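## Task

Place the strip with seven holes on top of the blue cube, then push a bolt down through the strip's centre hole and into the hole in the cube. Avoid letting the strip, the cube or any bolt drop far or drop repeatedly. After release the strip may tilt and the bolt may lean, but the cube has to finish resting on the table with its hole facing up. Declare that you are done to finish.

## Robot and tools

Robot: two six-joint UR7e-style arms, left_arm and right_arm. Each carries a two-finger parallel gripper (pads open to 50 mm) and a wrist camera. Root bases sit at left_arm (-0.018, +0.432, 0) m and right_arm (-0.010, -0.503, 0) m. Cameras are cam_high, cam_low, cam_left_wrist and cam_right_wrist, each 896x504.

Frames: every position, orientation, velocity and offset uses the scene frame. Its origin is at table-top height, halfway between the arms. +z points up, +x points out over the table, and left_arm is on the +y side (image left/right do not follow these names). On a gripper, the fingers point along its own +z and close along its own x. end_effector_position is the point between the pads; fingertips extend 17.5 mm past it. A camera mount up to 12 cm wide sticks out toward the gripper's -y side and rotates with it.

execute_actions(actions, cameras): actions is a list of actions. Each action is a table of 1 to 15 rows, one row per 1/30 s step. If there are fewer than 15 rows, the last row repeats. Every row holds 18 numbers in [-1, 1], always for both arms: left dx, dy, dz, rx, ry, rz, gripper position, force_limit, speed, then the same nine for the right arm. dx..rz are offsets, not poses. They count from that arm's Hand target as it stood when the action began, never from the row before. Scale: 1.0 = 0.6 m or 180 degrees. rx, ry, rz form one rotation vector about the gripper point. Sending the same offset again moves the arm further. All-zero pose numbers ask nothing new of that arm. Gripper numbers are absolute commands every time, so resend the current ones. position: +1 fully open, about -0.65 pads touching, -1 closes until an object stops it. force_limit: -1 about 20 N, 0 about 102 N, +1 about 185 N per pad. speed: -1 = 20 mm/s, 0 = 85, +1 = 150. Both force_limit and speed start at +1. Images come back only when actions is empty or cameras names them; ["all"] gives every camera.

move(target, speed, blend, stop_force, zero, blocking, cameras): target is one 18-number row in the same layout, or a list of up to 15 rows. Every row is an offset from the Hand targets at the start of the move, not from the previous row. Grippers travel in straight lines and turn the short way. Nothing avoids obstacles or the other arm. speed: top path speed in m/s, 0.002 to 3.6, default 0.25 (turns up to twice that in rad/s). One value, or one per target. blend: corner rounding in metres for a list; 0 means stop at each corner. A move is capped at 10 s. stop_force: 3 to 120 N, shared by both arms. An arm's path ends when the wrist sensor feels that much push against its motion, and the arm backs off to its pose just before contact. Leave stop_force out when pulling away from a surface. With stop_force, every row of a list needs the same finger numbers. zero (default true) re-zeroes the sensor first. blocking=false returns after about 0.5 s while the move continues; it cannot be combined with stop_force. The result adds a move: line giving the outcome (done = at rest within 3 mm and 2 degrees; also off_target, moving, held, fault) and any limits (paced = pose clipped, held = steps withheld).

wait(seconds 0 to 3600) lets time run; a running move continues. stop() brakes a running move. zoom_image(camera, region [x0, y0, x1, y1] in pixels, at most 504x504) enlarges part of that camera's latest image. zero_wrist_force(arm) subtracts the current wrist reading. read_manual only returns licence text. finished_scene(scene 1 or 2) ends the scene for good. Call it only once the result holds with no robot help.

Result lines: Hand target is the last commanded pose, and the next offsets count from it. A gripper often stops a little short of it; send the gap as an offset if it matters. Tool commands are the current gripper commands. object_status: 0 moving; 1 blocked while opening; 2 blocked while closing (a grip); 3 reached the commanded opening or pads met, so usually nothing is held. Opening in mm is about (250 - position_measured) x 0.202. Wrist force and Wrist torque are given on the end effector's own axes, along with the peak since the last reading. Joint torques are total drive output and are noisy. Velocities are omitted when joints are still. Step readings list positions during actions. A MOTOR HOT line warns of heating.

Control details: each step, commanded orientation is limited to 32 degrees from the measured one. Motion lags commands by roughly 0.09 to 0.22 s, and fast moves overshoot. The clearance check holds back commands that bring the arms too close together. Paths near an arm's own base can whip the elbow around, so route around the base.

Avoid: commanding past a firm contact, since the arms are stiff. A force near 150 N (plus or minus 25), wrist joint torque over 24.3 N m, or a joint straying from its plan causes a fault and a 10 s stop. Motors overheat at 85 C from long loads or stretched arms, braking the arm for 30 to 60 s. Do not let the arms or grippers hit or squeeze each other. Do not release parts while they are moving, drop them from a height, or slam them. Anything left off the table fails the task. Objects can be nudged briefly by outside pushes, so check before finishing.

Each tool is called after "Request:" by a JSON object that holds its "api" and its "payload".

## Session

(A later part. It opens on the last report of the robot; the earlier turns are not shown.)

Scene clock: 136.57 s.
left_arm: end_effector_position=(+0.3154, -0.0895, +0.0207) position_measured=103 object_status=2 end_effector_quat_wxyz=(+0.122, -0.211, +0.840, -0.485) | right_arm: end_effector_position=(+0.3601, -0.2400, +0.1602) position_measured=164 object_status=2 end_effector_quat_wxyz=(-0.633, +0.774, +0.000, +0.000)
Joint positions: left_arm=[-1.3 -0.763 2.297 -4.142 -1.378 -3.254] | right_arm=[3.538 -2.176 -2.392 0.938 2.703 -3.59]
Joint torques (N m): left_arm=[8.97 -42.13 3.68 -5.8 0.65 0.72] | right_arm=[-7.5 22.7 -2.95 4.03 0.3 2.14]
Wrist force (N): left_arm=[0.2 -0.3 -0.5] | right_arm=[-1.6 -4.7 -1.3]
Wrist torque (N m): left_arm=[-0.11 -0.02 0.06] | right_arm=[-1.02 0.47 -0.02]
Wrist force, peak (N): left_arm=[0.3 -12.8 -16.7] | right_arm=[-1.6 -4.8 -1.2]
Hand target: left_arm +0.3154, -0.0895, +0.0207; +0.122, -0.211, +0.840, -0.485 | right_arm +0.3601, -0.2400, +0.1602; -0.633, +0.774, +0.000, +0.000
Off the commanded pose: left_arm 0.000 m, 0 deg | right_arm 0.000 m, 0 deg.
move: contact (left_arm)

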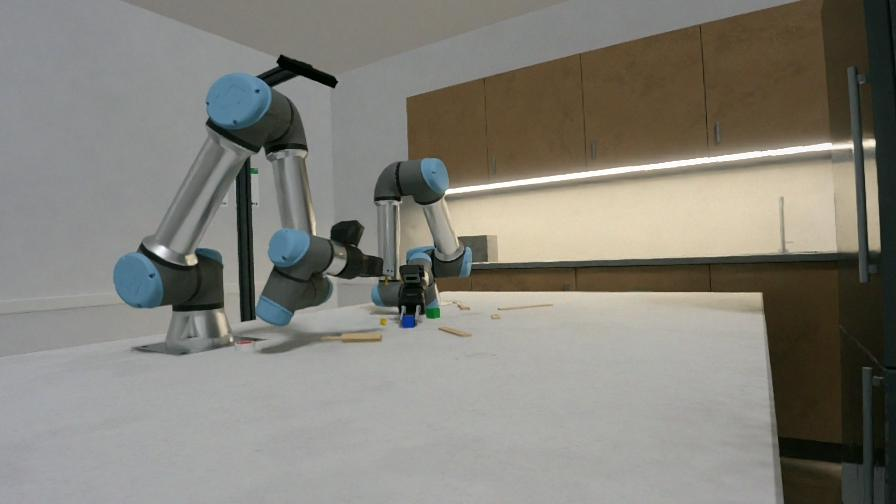

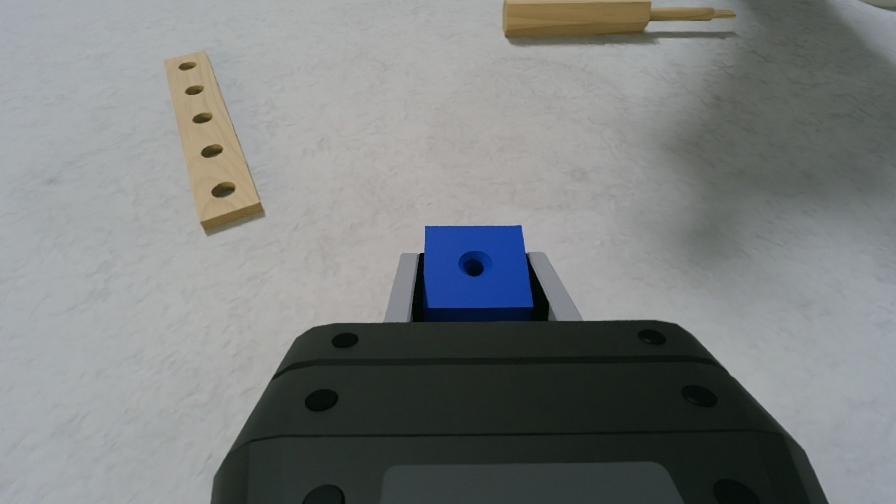

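Request:
{"api": "move", "payload": {"target": [[0, 0, 0, 0, 0, 0, 1, -0.7, 0, 0, 0, 0, 0, 0, 0, -1, -0.6, -0.4], [-0.0478, 0.089, 0.0583, 0, 0, 0, 1, -0.7, 0, -0.0334, -0.0167, -0.0502, 0, 0, 0, -1, -0.6, -0.4], [0.0743, 0.3992, 0.2655, 0.3491, -0.0215, -0.3187, 1, -0.7, 0, -0.0668, -0.0333, -0.1003, 0, 0, 0, -1, -0.6, -0.4], [0.2577, 0.9152, 0.1822, 0.3491, -0.0215, -0.3187, 1, -0.7, 0, -0.0668, -0.0333, -0.1003, 0, 0, 0, -1, -0.6, -0.4]], "speed": [0.2, 0.2, 0.6, 0.6], "blend": [0, 0.01, 0.05, 0], "cameras": ["all"]}}

Scene clock: 162.70 s.
left_arm: end_effector_position=(+0.3536, +0.1339, +0.1691) position_measured=3 object_status=3 end_effector_quat_wxyz=(+0.011, +0.261, +0.964, -0.047) | right_arm: end_effector_position=(+0.3234, -0.2583, +0.1052) position_measured=164 object_status=2 end_effector_quat_wxyz=(-0.633, +0.774, +0.000, +0.000)
Joint positions: left_arm=[-0.924 -1.598 2.04 -2.088 -1.631 -1.97] | right_arm=[3.529 -2.371 -2.462 1.193 2.712 -3.601]
Joint torques (N m): left_arm=[-7.82 -31.8 -34.11 -0.83 0.98 1.38] | right_arm=[-5.77 46.19 2.72 0.76 0.99 -2.67]
Wrist force (N): left_arm=[0.3 0.5 -0.2] | right_arm=[-1.7 -4.6 -1.2]
Wrist torque (N m): left_arm=[0.10 -0.02 -0.05] | right_arm=[-1.02 0.45 0.02]
Wrist force, peak (N): left_arm=[-0.1 1.6 -2.3] | right_arm=[-0.8 -6.1 -1.1]
Hand target: left_arm +0.3536, +0.1338, +0.1692; +0.011, +0.261, +0.964, -0.047 (not the last commanded pose) | right_arm +0.3234, -0.2583, +0.1052; -0.633, +0.774, +0.000, +0.000 (not the last commanded pose)
Off the commanded pose: left_arm 0.348 m, 7 deg | right_arm 0.006 m, 0 deg.
move: held (right_arm; a check stopped the path), off_target (left_arm; braked when a check withheld steps of right_arm); path passed 2 of 4 targets; limits=held
pose unreachable (right arm): on one or more control steps of this call, first in action 0 (counted from 0), this arm could not follow its commanded pose, so it was not sent that pose on those steps. It may still have moved: this result reports where it is.
cause: moving toward the commanded pose would bring two parts of the arm too close to each other (its gripper and another part of the arm, with joints 4 (wrist 1) to 6 (wrist 3) between them, 3 mm apart when it was first held).

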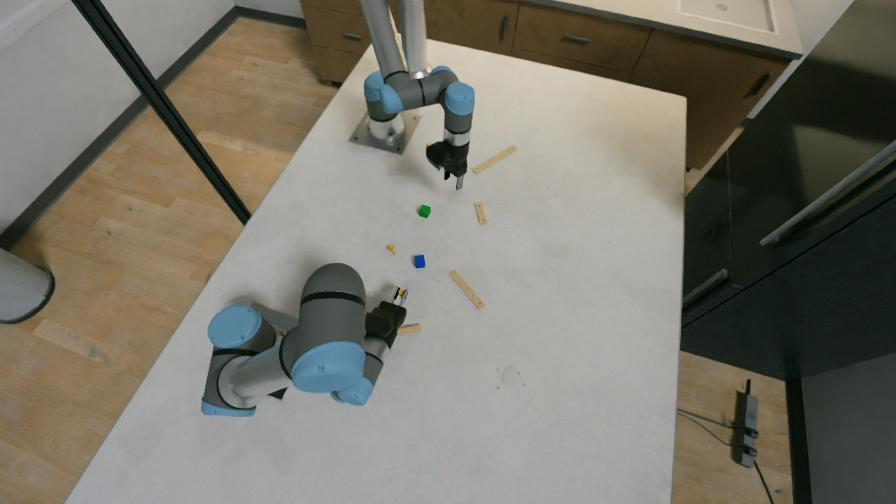

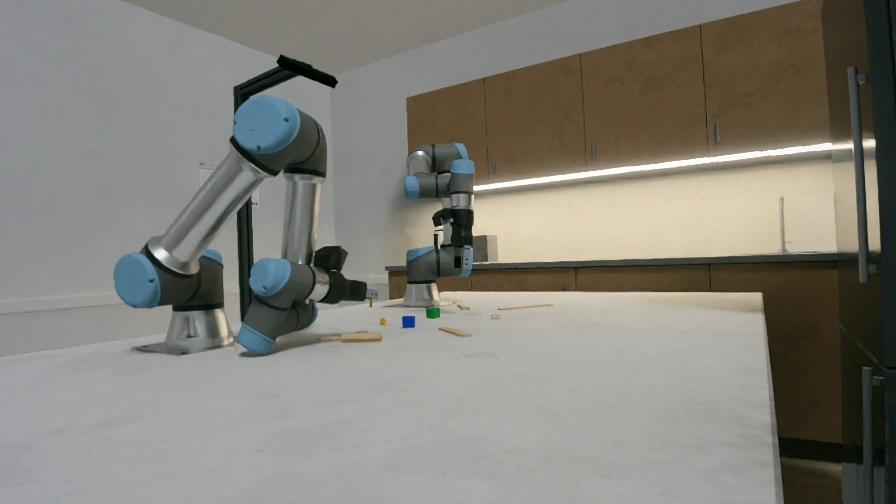

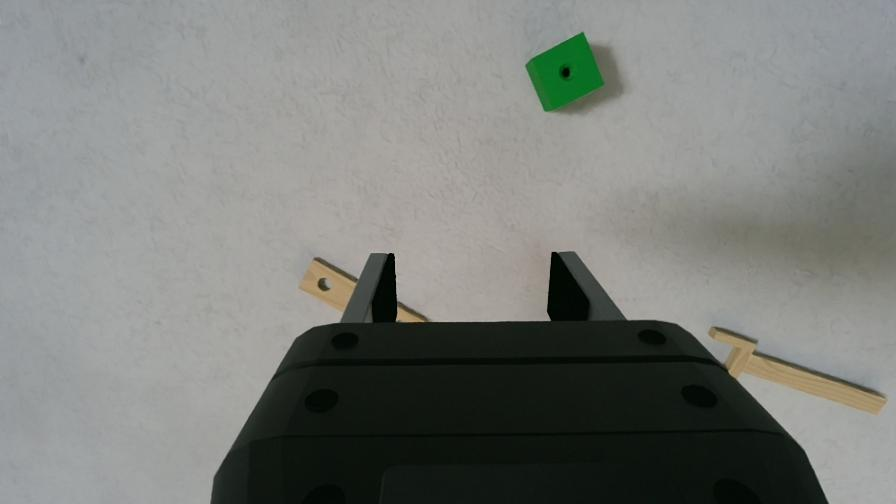

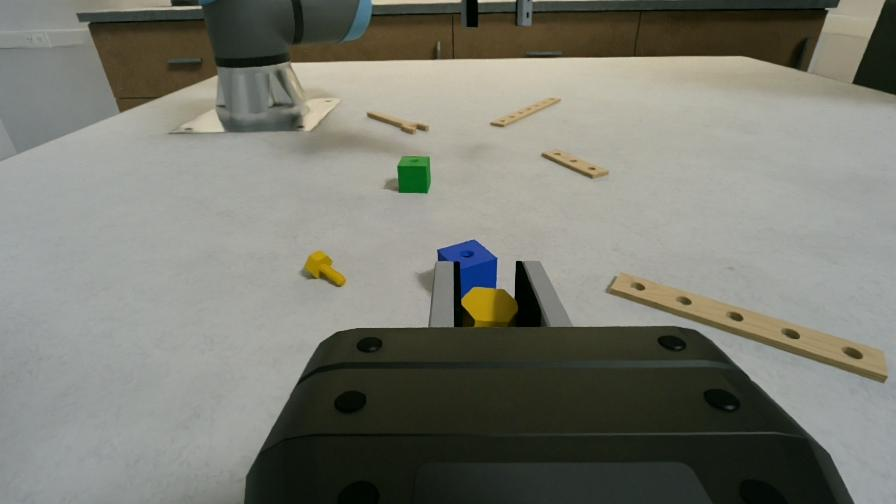

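Request:
{"api": "zoom_image", "payload": {"camera": "cam_right_wrist", "region": [400, 220, 560, 330]}}

Request:
{"api": "move", "payload": {"target": [0.2087, 0.5633, -0.0653, 0.0306, -0.0024, -0.0278, 1, -0.7, 0, 0.0527, 0.0388, 0.0747, 0, 0, 0, -1, -0.6, -0.4], "speed": 0.6, "cameras": ["cam_high", "cam_left_wrist", "cam_right_wrist"]}}

Scaled by 3.150 from the camera's image (finer frame: 1280x720).

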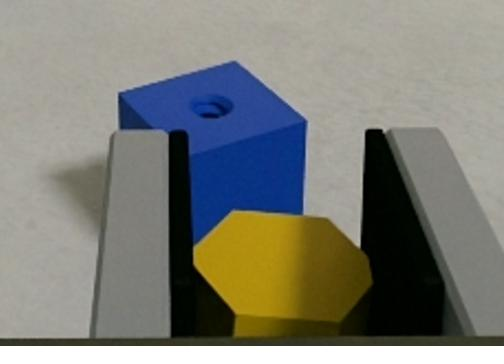

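Scene clock: 199.43 s.
left_arm: end_effector_position=(+0.4787, +0.4717, +0.1300) position_measured=3 object_status=3 end_effector_quat_wxyz=(+0.000, +0.303, +0.953, +0.000) end_effector_velocity=(+0.000, +0.002, -0.001) end_effector_angular_velocity=(+0.002, +0.001, -0.001) | right_arm: end_effector_position=(+0.3550, -0.2350, +0.1501) position_measured=164 object_status=2 end_effector_quat_wxyz=(-0.633, +0.774, +0.000, +0.000)
Joint positions: left_arm=[-0.189 -1.474 1.999 -2.096 -1.57 -1.146] | right_arm=[3.558 -2.212 -2.397 0.998 2.686 -3.57]
Joint velocities: left_arm=[0.004 0.003 -0.001 -0.001 0.001 0.005] | right_arm=[within noise]
Joint torques (N m): left_arm=[9.39 -16.58 -30.59 -1.21 1.18 1.43] | right_arm=[-8.1 24.65 -4.18 2.76 2.63 -2.97]
Wrist force (N): left_arm=[0.2 0.2 -0.3] | right_arm=[-1.6 -4.5 -1.3]
Wrist torque (N m): left_arm=[0.05 -0.03 -0.03] | right_arm=[-0.98 0.46 0.02]
Wrist force, peak (N): left_arm=[1.5 5.7 0.3] | right_arm=[-1.1 -5.3 -1.0]
Hand target: left_arm +0.4788, +0.4718, +0.1300; +0.000, +0.303, +0.953, +0.000 | right_arm +0.3550, -0.2350, +0.1500; -0.633, +0.774, +0.000, +0.000
Off the commanded pose: left_arm 0.000 m, 0 deg | right_arm 0.000 m, 0 deg.
move: done

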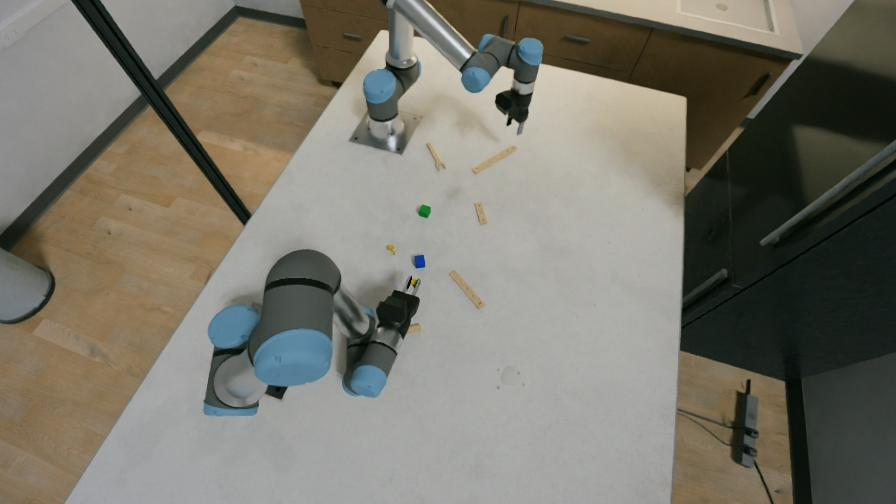

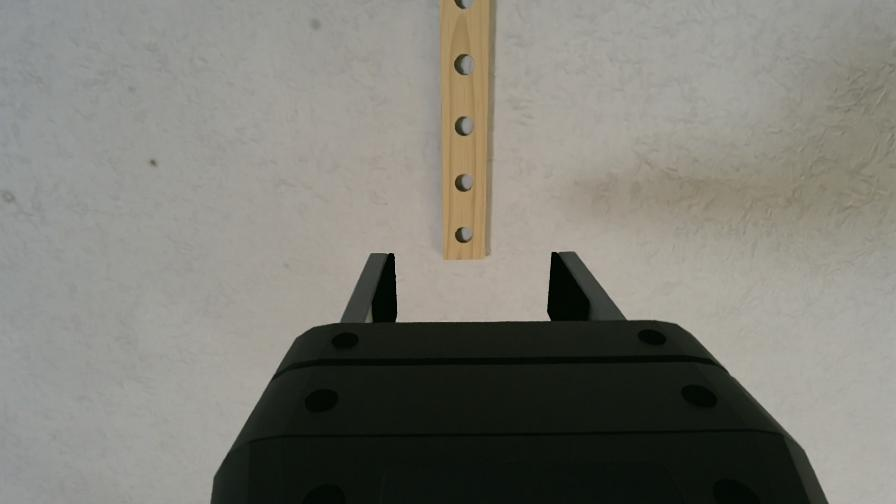

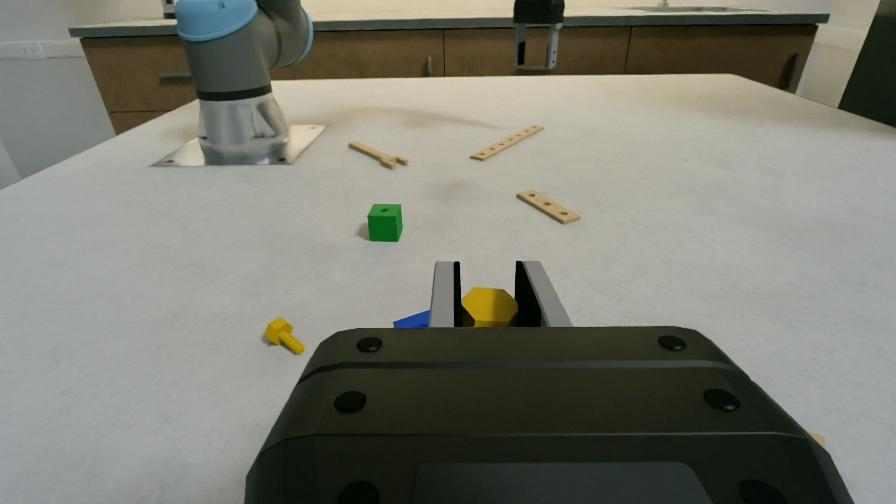

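Request:
{"api": "move", "payload": {"target": [[0.0038, 0.0053, -0.155, 0, 0, 0, 1, -0.7, 0, 0, 0, 0, 0, 0, 0, -1, -0.6, -0.4], [0.0038, 0.0053, -0.1862, 0, 0, 0, 1, -0.7, 0, 0, 0, 0, 0, 0, 0, -1, -0.6, -0.4]], "speed": [0.25, 0.04], "blend": [0.005, 0], "stop_force": 10}}

Scene clock: 211.17 s.
left_arm: end_effector_position=(+0.4811, +0.4750, +0.0183) position_measured=3 object_status=3 end_effector_quat_wxyz=(+0.000, +0.303, +0.953, +0.000) | right_arm: end_effector_position=(+0.3550, -0.2350, +0.1500) position_measured=164 object_status=2 end_effector_quat_wxyz=(-0.633, +0.774, +0.000, +0.000)
Joint positions: left_arm=[-0.182 -1.28 2.122 -2.413 -1.57 -1.138] | right_arm=[3.558 -2.213 -2.397 0.998 2.686 -3.57]
Joint torques (N m): left_arm=[-8.32 -42.59 -28.36 -1.96 0.22 -1.43] | right_arm=[-7.76 23.29 -3.45 0.62 2.88 -3.13]
Wrist force (N): left_arm=[0.2 0.0 -0.4] | right_arm=[-1.6 -4.5 -1.2]
Wrist torque (N m): left_arm=[0.02 -0.04 -0.06] | right_arm=[-0.98 0.46 0.02]
Wrist force, peak (N): left_arm=[0.1 0.2 -2.2] | right_arm=[-1.6 -4.8 -1.3]
Hand target: left_arm +0.4811, +0.4750, +0.0183; +0.000, +0.303, +0.953, +0.000 | right_arm +0.3550, -0.2350, +0.1500; -0.633, +0.774, +0.000, +0.000
Off the commanded pose: left_arm 0.000 m, 0 deg | right_arm 0.000 m, 0 deg.
move: done

Request:
{"api": "move", "payload": {"target": [[0, 0, 0, 0, 0, 0, -1, -0.7, -0.4, 0, 0, 0, 0, 0, 0, -1, -0.6, -0.4], [-0.01, -0.05, 0.1, 0, 0, 0, -1, -0.7, -0.4, 0, 0, 0, 0, 0, 0, -1, -0.6, -0.4], [-0.1515, -0.875, 0.1362, 0, 0, -0.426, -1, -0.7, -0.4, 0, 0, 0, 0, 0, 0, -1, -0.6, -0.4]], "speed": [0.2, 0.3, 0.5], "blend": [0, 0.03, 0], "cameras": ["all"]}}

Scene clock: 222.43 s.
left_arm: end_effector_position=(+0.3902, -0.0499, +0.1000) position_measured=135 object_status=2 end_effector_quat_wxyz=(+0.000, +0.829, +0.559, +0.000) | right_arm: end_effector_position=(+0.3550, -0.2350, +0.1500) position_measured=164 object_status=2 end_effector_quat_wxyz=(-0.633, +0.774, +0.000, +0.000)
Joint positions: left_arm=[-1.079 -1.147 1.655 -2.08 -1.571 -0.697] | right_arm=[3.558 -2.213 -2.397 0.998 2.686 -3.57]
Joint torques (N m): left_arm=[-7.66 -33.83 -34.79 -4.39 -1.03 1.45] | right_arm=[-7.72 23.96 -3.19 0.75 2.83 -2.71]
Wrist force (N): left_arm=[0.3 0.2 0.2] | right_arm=[-1.6 -4.5 -1.2]
Wrist torque (N m): left_arm=[0.02 -0.05 0.04] | right_arm=[-0.97 0.46 0.01]
Wrist force, peak (N): left_arm=[1.0 1.9 3.2] | right_arm=[-1.5 -4.8 -1.3]
Hand target: left_arm +0.3902, -0.0500, +0.1000; +0.000, +0.829, +0.559, +0.000 | right_arm +0.3550, -0.2350, +0.1500; -0.633, +0.774, +0.000, +0.000
Off the commanded pose: left_arm 0.000 m, 0 deg | right_arm 0.000 m, 0 deg.
move: done

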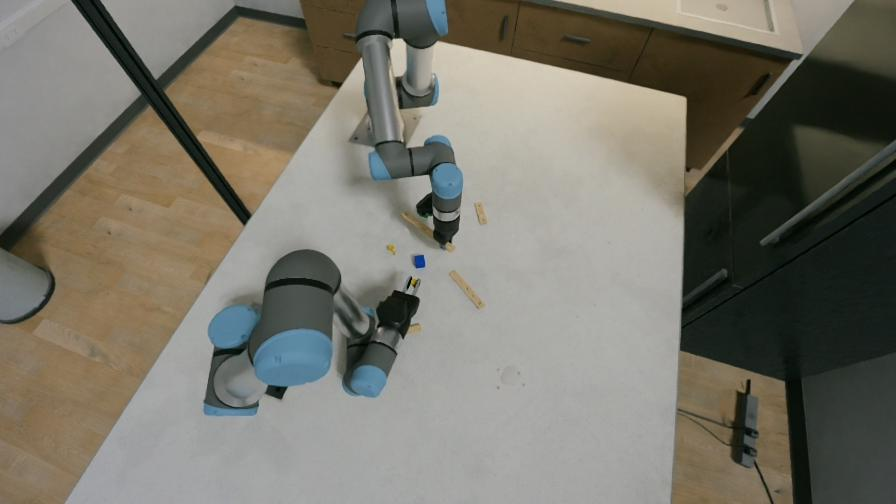

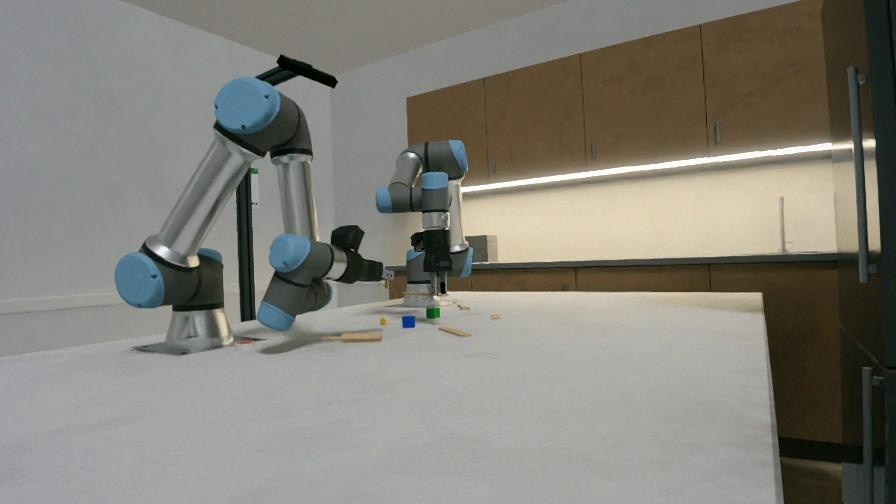

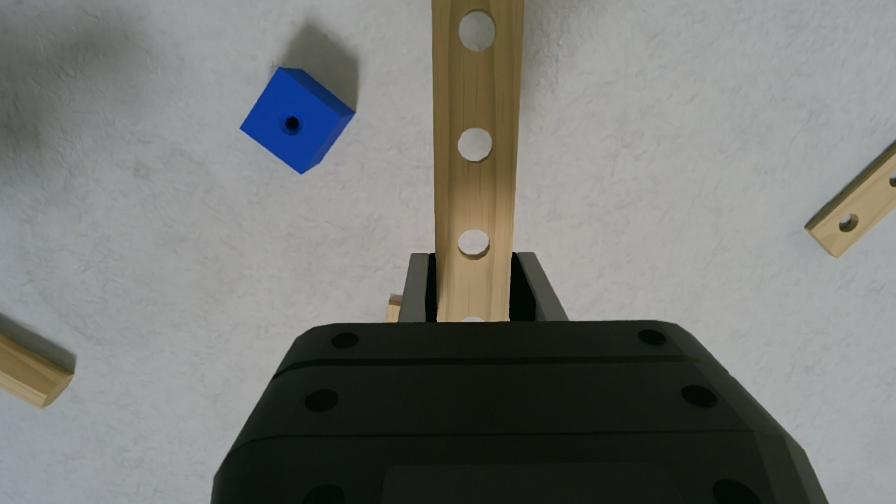

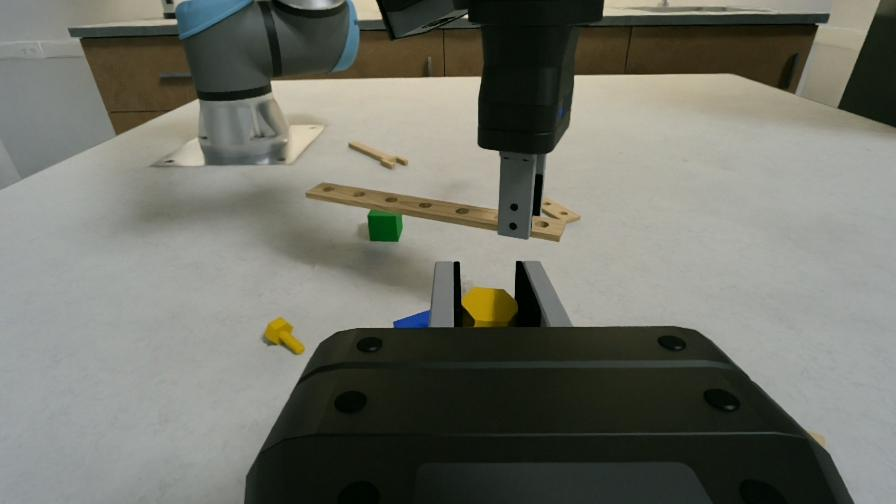

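Request:
{"api": "zoom_image", "payload": {"camera": "cam_left_wrist", "region": [220, 0, 540, 200]}}

Scaled by 1.575 from the camera's image (finer frame: 1280x720).

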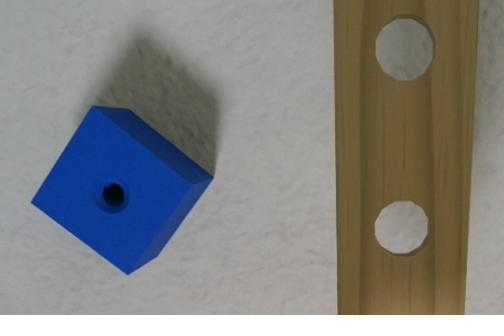

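Request:
{"api": "move", "payload": {"target": [[-0.0012, -0.1283, -0.0417, 0, 0, 0, -1, -0.7, -0.4, 0, 0, 0, 0, 0, 0, -1, -0.6, -0.4], [-0.0012, -0.1283, -0.0667, 0, 0, 0, -1, -0.7, -0.4, 0, 0, 0, 0, 0, 0, -1, -0.6, -0.4]], "speed": [0.2, 0.1], "blend": [0.01, 0], "cameras": ["cam_left_wrist", "cam_right_wrist", "cam_high"]}}

Request:
{"api": "zoom_image", "payload": {"camera": "cam_left_wrist", "region": [400, 0, 560, 100]}}

Scene clock: 233.00 s.
left_arm: end_effector_position=(+0.3894, -0.1270, +0.0599) position_measured=135 object_status=2 end_effector_quat_wxyz=(+0.000, +0.829, +0.559, +0.000) | right_arm: end_effector_position=(+0.3550, -0.2350, +0.1500) position_measured=164 object_status=2 end_effector_quat_wxyz=(-0.633, +0.774, +0.000, +0.000)
Joint positions: left_arm=[-1.133 -0.974 1.495 -2.092 -1.571 -0.751] | right_arm=[3.558 -2.213 -2.397 0.998 2.686 -3.57]
Joint torques (N m): left_arm=[5.13 -55.98 -27.32 -3 1.01 -0.34] | right_arm=[-7.97 25.53 -3.16 0.67 2.9 -2.76]
Wrist force (N): left_arm=[-0.2 0.1 0.0] | right_arm=[-1.7 -4.4 -1.4]
Wrist torque (N m): left_arm=[0.02 0.04 -0.05] | right_arm=[-0.96 0.48 0.02]
Wrist force, peak (N): left_arm=[3.0 -1.0 -1.0] | right_arm=[-1.8 -4.7 -1.4]
Hand target: left_arm +0.3895, -0.1270, +0.0600; +0.000, +0.829, +0.559, +0.000 | right_arm +0.3550, -0.2350, +0.1500; -0.633, +0.774, +0.000, +0.000
Off the commanded pose: left_arm 0.000 m, 0 deg | right_arm 0.000 m, 0 deg.
move: done; blend cut to 0.0075 m at target 1
Images, in order (width x height): cam_high 896x504, cam_left_wrist 896x504, cam_right_wrist 896x504.

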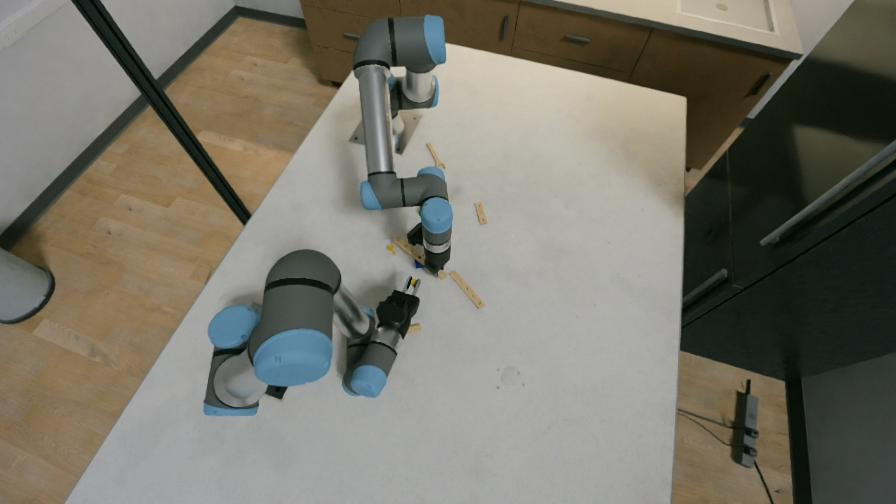

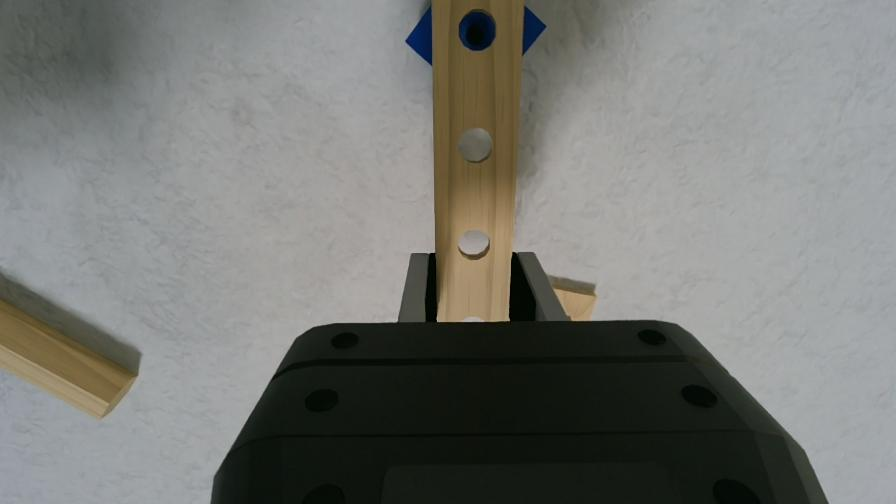

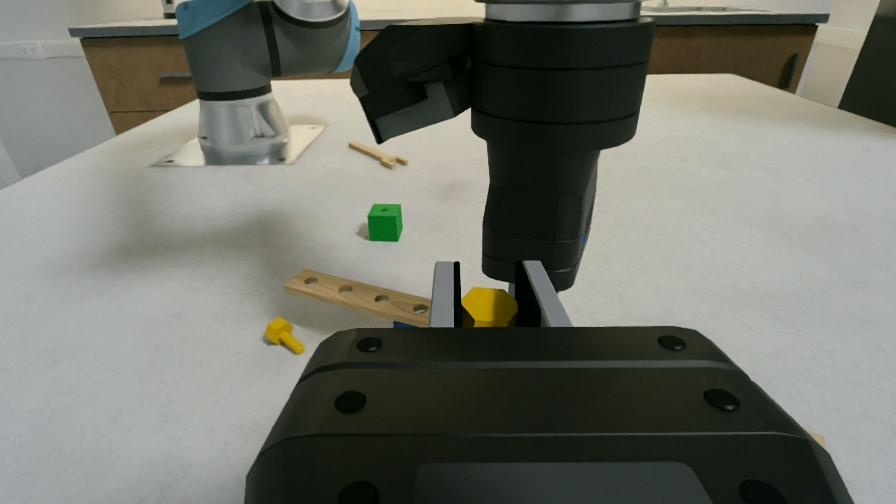

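Scaled by 3.150 from the camera's image (finer frame: 1280x720).

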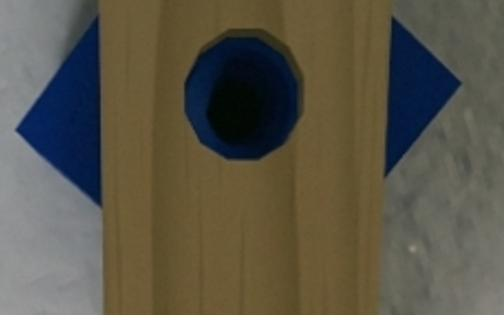

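Request:
{"api": "move", "payload": {"target": [-0.0007, 0.0006, -0.0225, 0, 0, 0, -1, -0.7, -0.4, 0, 0, 0, 0, 0, 0, -1, -0.6, -0.4], "speed": 0.03, "stop_force": 4, "cameras": ["cam_left_wrist"]}}

Request:
{"api": "zoom_image", "payload": {"camera": "cam_left_wrist", "region": [400, 0, 560, 100]}}

Scene clock: 238.33 s.
left_arm: end_effector_position=(+0.3891, -0.1267, +0.0477) position_measured=135 object_status=2 end_effector_quat_wxyz=(+0.000, +0.829, +0.559, +0.000) | right_arm: end_effector_position=(+0.3550, -0.2350, +0.1500) position_measured=164 object_status=2 end_effector_quat_wxyz=(-0.633, +0.774, +0.000, +0.000)
Joint positions: left_arm=[-1.133 -0.961 1.508 -2.119 -1.571 -0.751] | right_arm=[3.558 -2.213 -2.397 0.998 2.686 -3.57]
Joint torques (N m): left_arm=[8.57 -57.57 -31.53 -5.13 0.37 0.37] | right_arm=[-7.43 25.64 -2.02 0.69 2.78 -2.5]
Wrist force (N): left_arm=[0.3 1.0 -3.7] | right_arm=[-1.5 -4.4 -1.2]
Wrist torque (N m): left_arm=[0.20 0.01 0.01] | right_arm=[-0.96 0.45 0.02]
Wrist force, peak (N): left_arm=[0.9 2.2 -7.1] | right_arm=[-1.5 -4.8 -1.4]
Hand target: left_arm +0.3891, -0.1266, +0.0477; +0.000, +0.829, +0.559, +0.000 (not the last commanded pose) | right_arm +0.3550, -0.2350, +0.1500; -0.633, +0.774, +0.000, +0.000
Off the commanded pose: left_arm 0.001 m, 0 deg | right_arm 0.000 m, 0 deg.
move: contact (left_arm)

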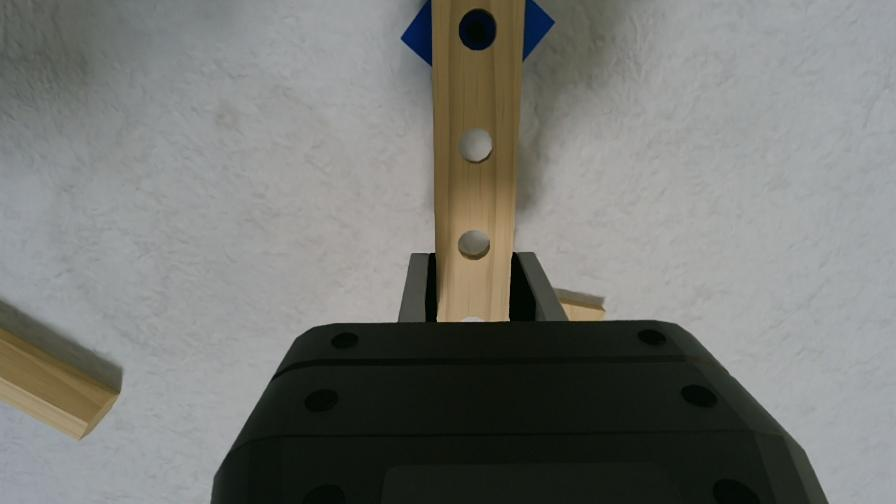

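Scaled by 3.150 from the camera's image (finer frame: 1280x720).

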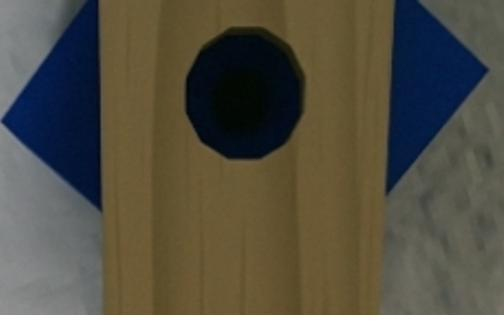

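Request:
{"api": "move", "payload": {"target": [[0, 0, 0, 0, 0, 0, 1, -0.7, -0.5, 0, 0, 0, 0, 0, 0, -1, -0.6, -0.4], [0, 0, 0.1, 0, 0, 0, 1, -0.7, -0.5, 0, 0, 0, 0, 0, 0, -1, -0.6, -0.4], [0, 0, 0.337, 0, 0, 0, 1, -0.7, -0.5, 0, 0, 0, 0, 0, 0, -1, -0.6, -0.4], [0, 0, 0.337, 0, 0, 0, 1, -0.7, -0.5, -0.0668, 0.2122, -0.075, 0, 0, -0.1222, -1, -0.6, -0.4]], "speed": [0.1, 0.1, 0.4, 0.25], "blend": [0, 0.01, 0.02, 0], "cameras": ["all"]}}

Scene clock: 247.20 s.
left_arm: end_effector_position=(+0.3891, -0.1266, +0.2499) position_measured=3 object_status=3 end_effector_quat_wxyz=(+0.000, +0.829, +0.559, +0.000) | right_arm: end_effector_position=(+0.3148, -0.1123, +0.1070) position_measured=164 object_status=2 end_effector_quat_wxyz=(-0.622, +0.762, -0.139, +0.113)
Joint positions: left_arm=[-1.133 -1.113 1.202 -1.661 -1.571 -0.751] | right_arm=[4.219 -2.424 -2.53 1.61 1.705 -3.168]
Joint torques (N m): left_arm=[-7.48 -57.16 -35.98 -0.46 -1.24 -1.5] | right_arm=[0.33 35.13 -3.86 2.96 -0.3 -0.4]
Wrist force (N): left_arm=[-0.1 0.3 -0.1] | right_arm=[-2.0 -4.5 -1.0]
Wrist torque (N m): left_arm=[0.07 0.01 -0.02] | right_arm=[-1.00 0.51 0.02]
Wrist force, peak (N): left_arm=[0.2 0.0 -4.3] | right_arm=[-3.6 -6.3 1.1]
Hand target: left_arm +0.3891, -0.1266, +0.2499; +0.000, +0.829, +0.559, +0.000 | right_arm +0.3148, -0.1123, +0.1070; -0.622, +0.762, -0.139, +0.113 (not the last commanded pose)
Tool commands: left_gripper/position=+1.0 left_gripper/force_limit=-0.7 left_gripper/speed=-0.5 right_gripper/position=-1.0 right_gripper/force_limit=-0.6 right_gripper/speed=-0.396078
Off the commanded pose: left_arm 0.000 m, 0 deg | right_arm 0.005 m, 1 deg.
FORCE FAULT: contact force on the right arm reached its limit, and that arm stopped. The contact can be on any part of that arm, not only on its tool. That arm's remaining commands of this call were not run. That arm is still stopped at the end of this call. That arm stays stopped for about 10 more seconds. Until then a move that you send moves the other arm only, and its call returns only when the move has ended. Once the stop has ended, the next robot result says so. If the stop ends while you think or write, that arm runs what you send next, counted from a new Hand target: where the arm stands when the stop ends. While its stop runs, that arm takes no new command, but its gripper still runs the gripper command that each later call begins with. Until it ends, the stop uses up actions while you think or wait. An arm that is not stopped still takes commands.
move: fault (right_arm)

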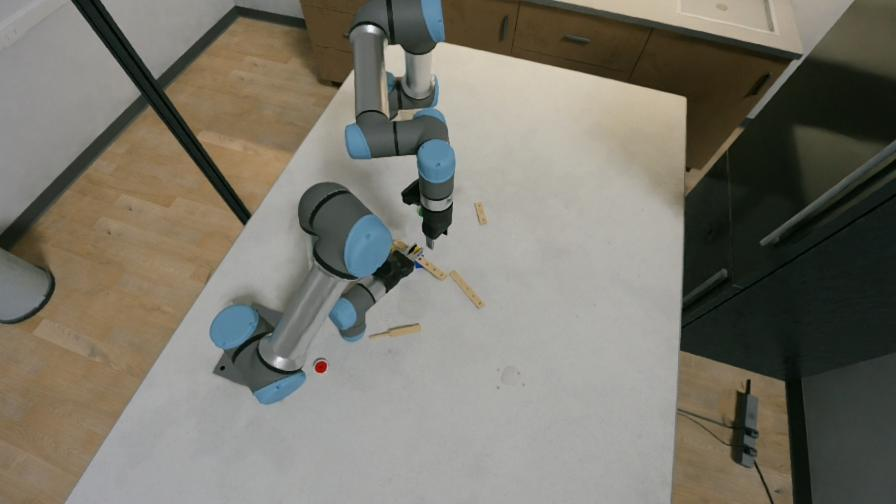

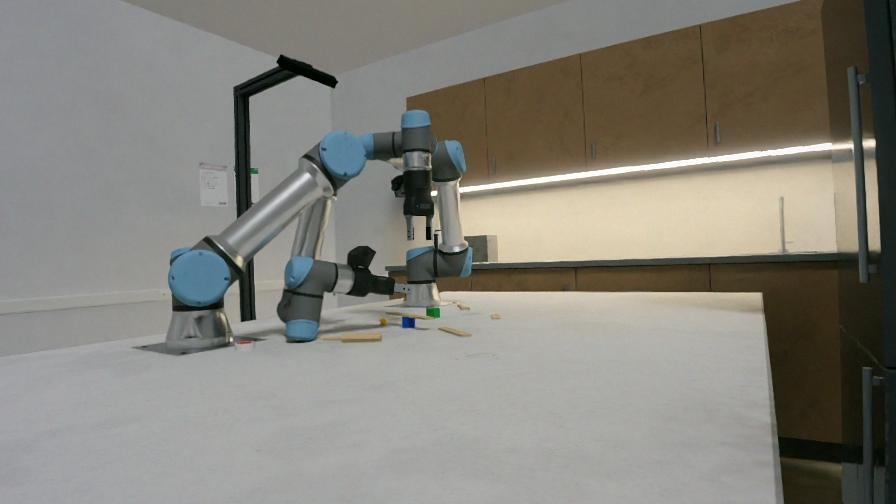

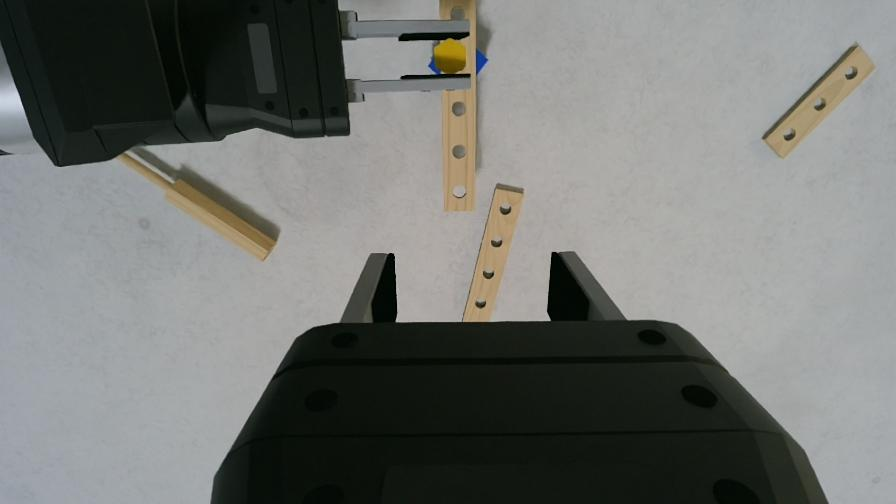

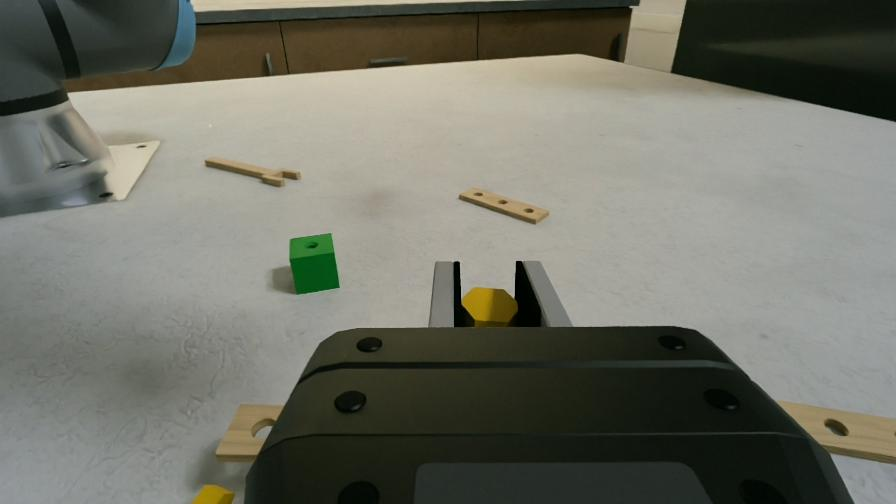

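Request:
{"api": "move", "payload": {"target": [[0, 0.25, 0.05, 0, 0, 0, 1, -0.7, -0.5, 0, 0, 0.1, 0, 0, 0, -1, -0.6, -0.4], [-0.1675, 0.2425, -0.1598, -0.2684, 0.3034, 0.628, 1, -0.7, -0.5, 0.1753, -0.1962, 0.0383, -0.4061, 0.1583, -0.0062, -1, -0.6, -0.4]], "speed": [0.2, 0.5], "blend": [0.01, 0], "cameras": ["all"]}}

Scene clock: 279.70 s.
left_arm: end_effector_position=(+0.2887, +0.0189, +0.1540) position_measured=3 object_status=3 end_effector_quat_wxyz=(+0.065, -0.113, +0.859, -0.495) | right_arm: end_effector_position=(+0.4199, -0.2301, +0.1300) position_measured=164 object_status=2 end_effector_quat_wxyz=(+0.000, +0.982, -0.191, +0.000)
Joint positions: left_arm=[-1.101 -1.293 2.552 -3.867 -1.749 -3.037] | right_arm=[3.977 -1.691 -1.972 -1.049 1.571 -3.497]
Joint torques (N m): left_arm=[-6.17 -24.45 -13.64 -6.19 0.76 -1.48] | right_arm=[5.09 38.83 30.73 1.45 0.82 1.97]
Wrist force (N): left_arm=[0.1 0.7 -0.5] | right_arm=[-2.3 -1.2 -1.0]
Wrist torque (N m): left_arm=[-0.10 -0.02 0.08] | right_arm=[0.01 0.32 -0.09]
Wrist force, peak (N): left_arm=[-2.7 1.4 0.8] | right_arm=[-2.1 -5.4 -1.2]
Hand target: left_arm +0.2886, +0.0189, +0.1540; +0.065, -0.113, +0.859, -0.495 | right_arm +0.4199, -0.2301, +0.1300; +0.000, +0.982, -0.191, +0.000
Off the commanded pose: left_arm 0.000 m, 0 deg | right_arm 0.000 m, 0 deg.
FORCE FAULT, CONTINUED: the right arm's stop, for the force fault that an earlier result reported, is over. The rest of the stop counts as 19 of the actions that you can send in this scene. The stop ended before this call began, so that arm ran this call's commands, counted from a new Hand target: where the arm stood when the stop ended.
move: done

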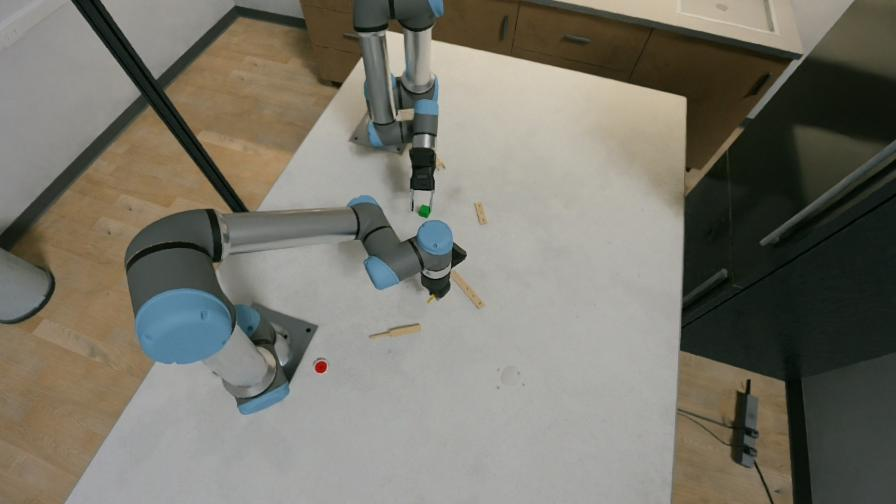

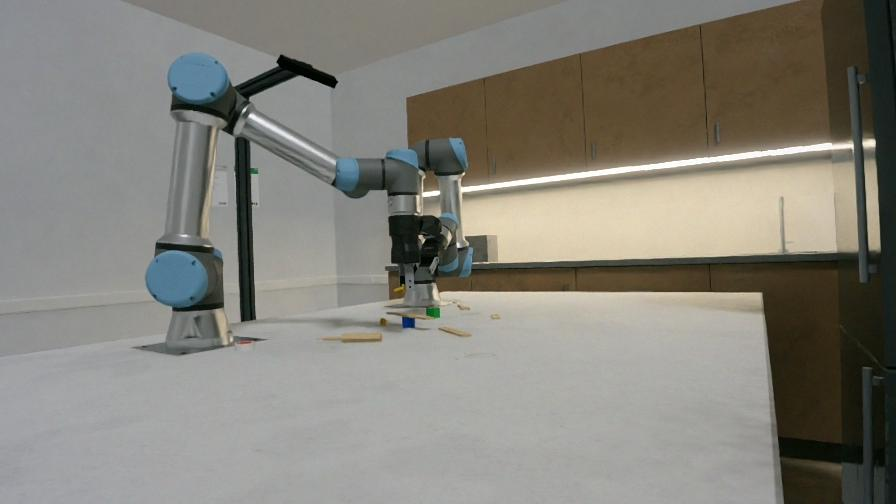

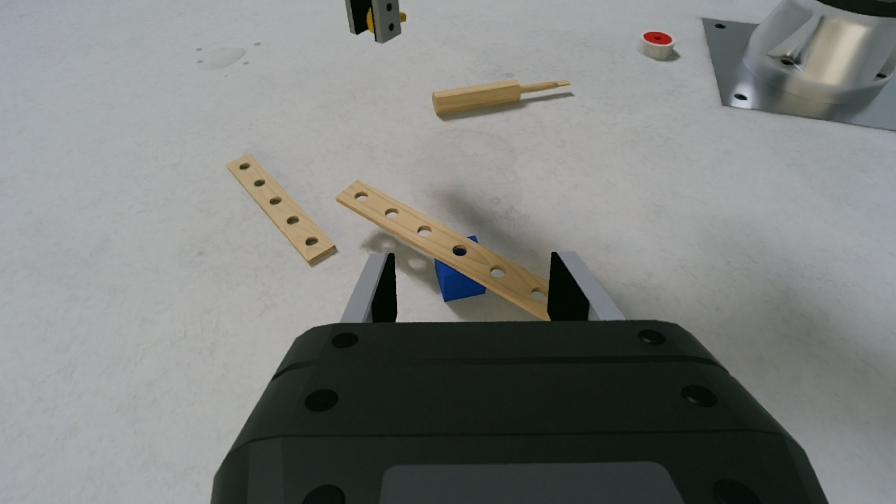

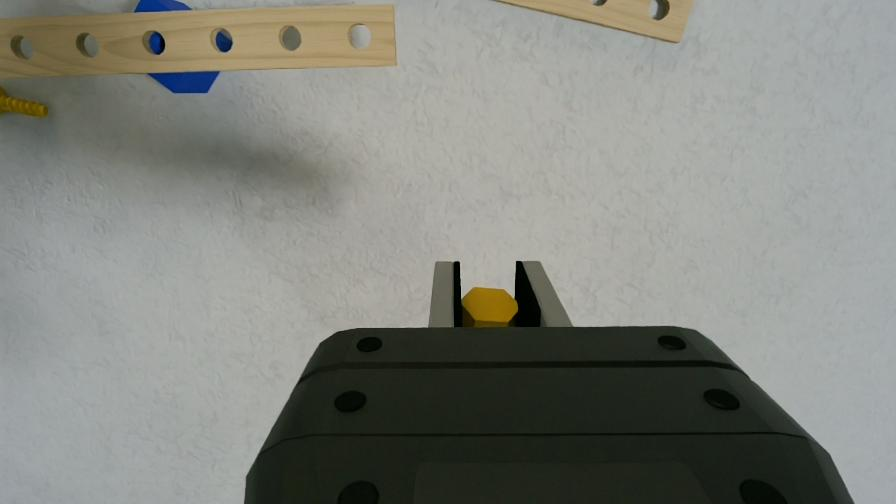

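Request:
{"api": "move", "payload": {"target": [[0, 0, 0, 0, 0, 0, 1, -0.7, -0.5, 0, 0, -0.1583, 0, 0, 0, -1, -0.6, -0.4], [0, 0, 0, 0, 0, 0, 1, -0.7, -0.5, 0, 0, -0.1825, 0, 0, 0, -1, -0.6, -0.4]], "speed": [0.3, 0.03], "blend": [0.005, 0], "stop_force": 5}}

Scene clock: 287.07 s.
left_arm: end_effector_position=(+0.2886, +0.0189, +0.1540) position_measured=3 object_status=3 end_effector_quat_wxyz=(+0.065, -0.113, +0.859, -0.495) | right_arm: end_effector_position=(+0.4199, -0.2301, +0.0206) position_measured=164 object_status=2 end_effector_quat_wxyz=(+0.000, +0.982, -0.191, +0.000)
Joint positions: left_arm=[-1.101 -1.293 2.552 -3.867 -1.749 -3.037] | right_arm=[3.977 -1.871 -2.098 -0.743 1.571 -3.497]
Joint torques (N m): left_arm=[-5.96 -17.18 -5.86 -3.44 -0.1 1] | right_arm=[-6.91 44.52 25.32 3.1 0.77 -3.03]
Wrist force (N): left_arm=[0.0 0.8 -0.3] | right_arm=[-2.1 -1.5 -3.6]
Wrist torque (N m): left_arm=[-0.11 -0.01 0.09] | right_arm=[-0.03 0.36 -0.12]
Wrist force, peak (N): left_arm=[0.1 1.1 -0.5] | right_arm=[-4.4 -2.3 -15.9]
Hand target: left_arm +0.2886, +0.0189, +0.1540; +0.065, -0.113, +0.859, -0.495 | right_arm +0.4199, -0.2301, +0.0206; +0.000, +0.982, -0.191, +0.000
Off the commanded pose: left_arm 0.000 m, 0 deg | right_arm 0.000 m, 0 deg.
move: contact (right_arm)


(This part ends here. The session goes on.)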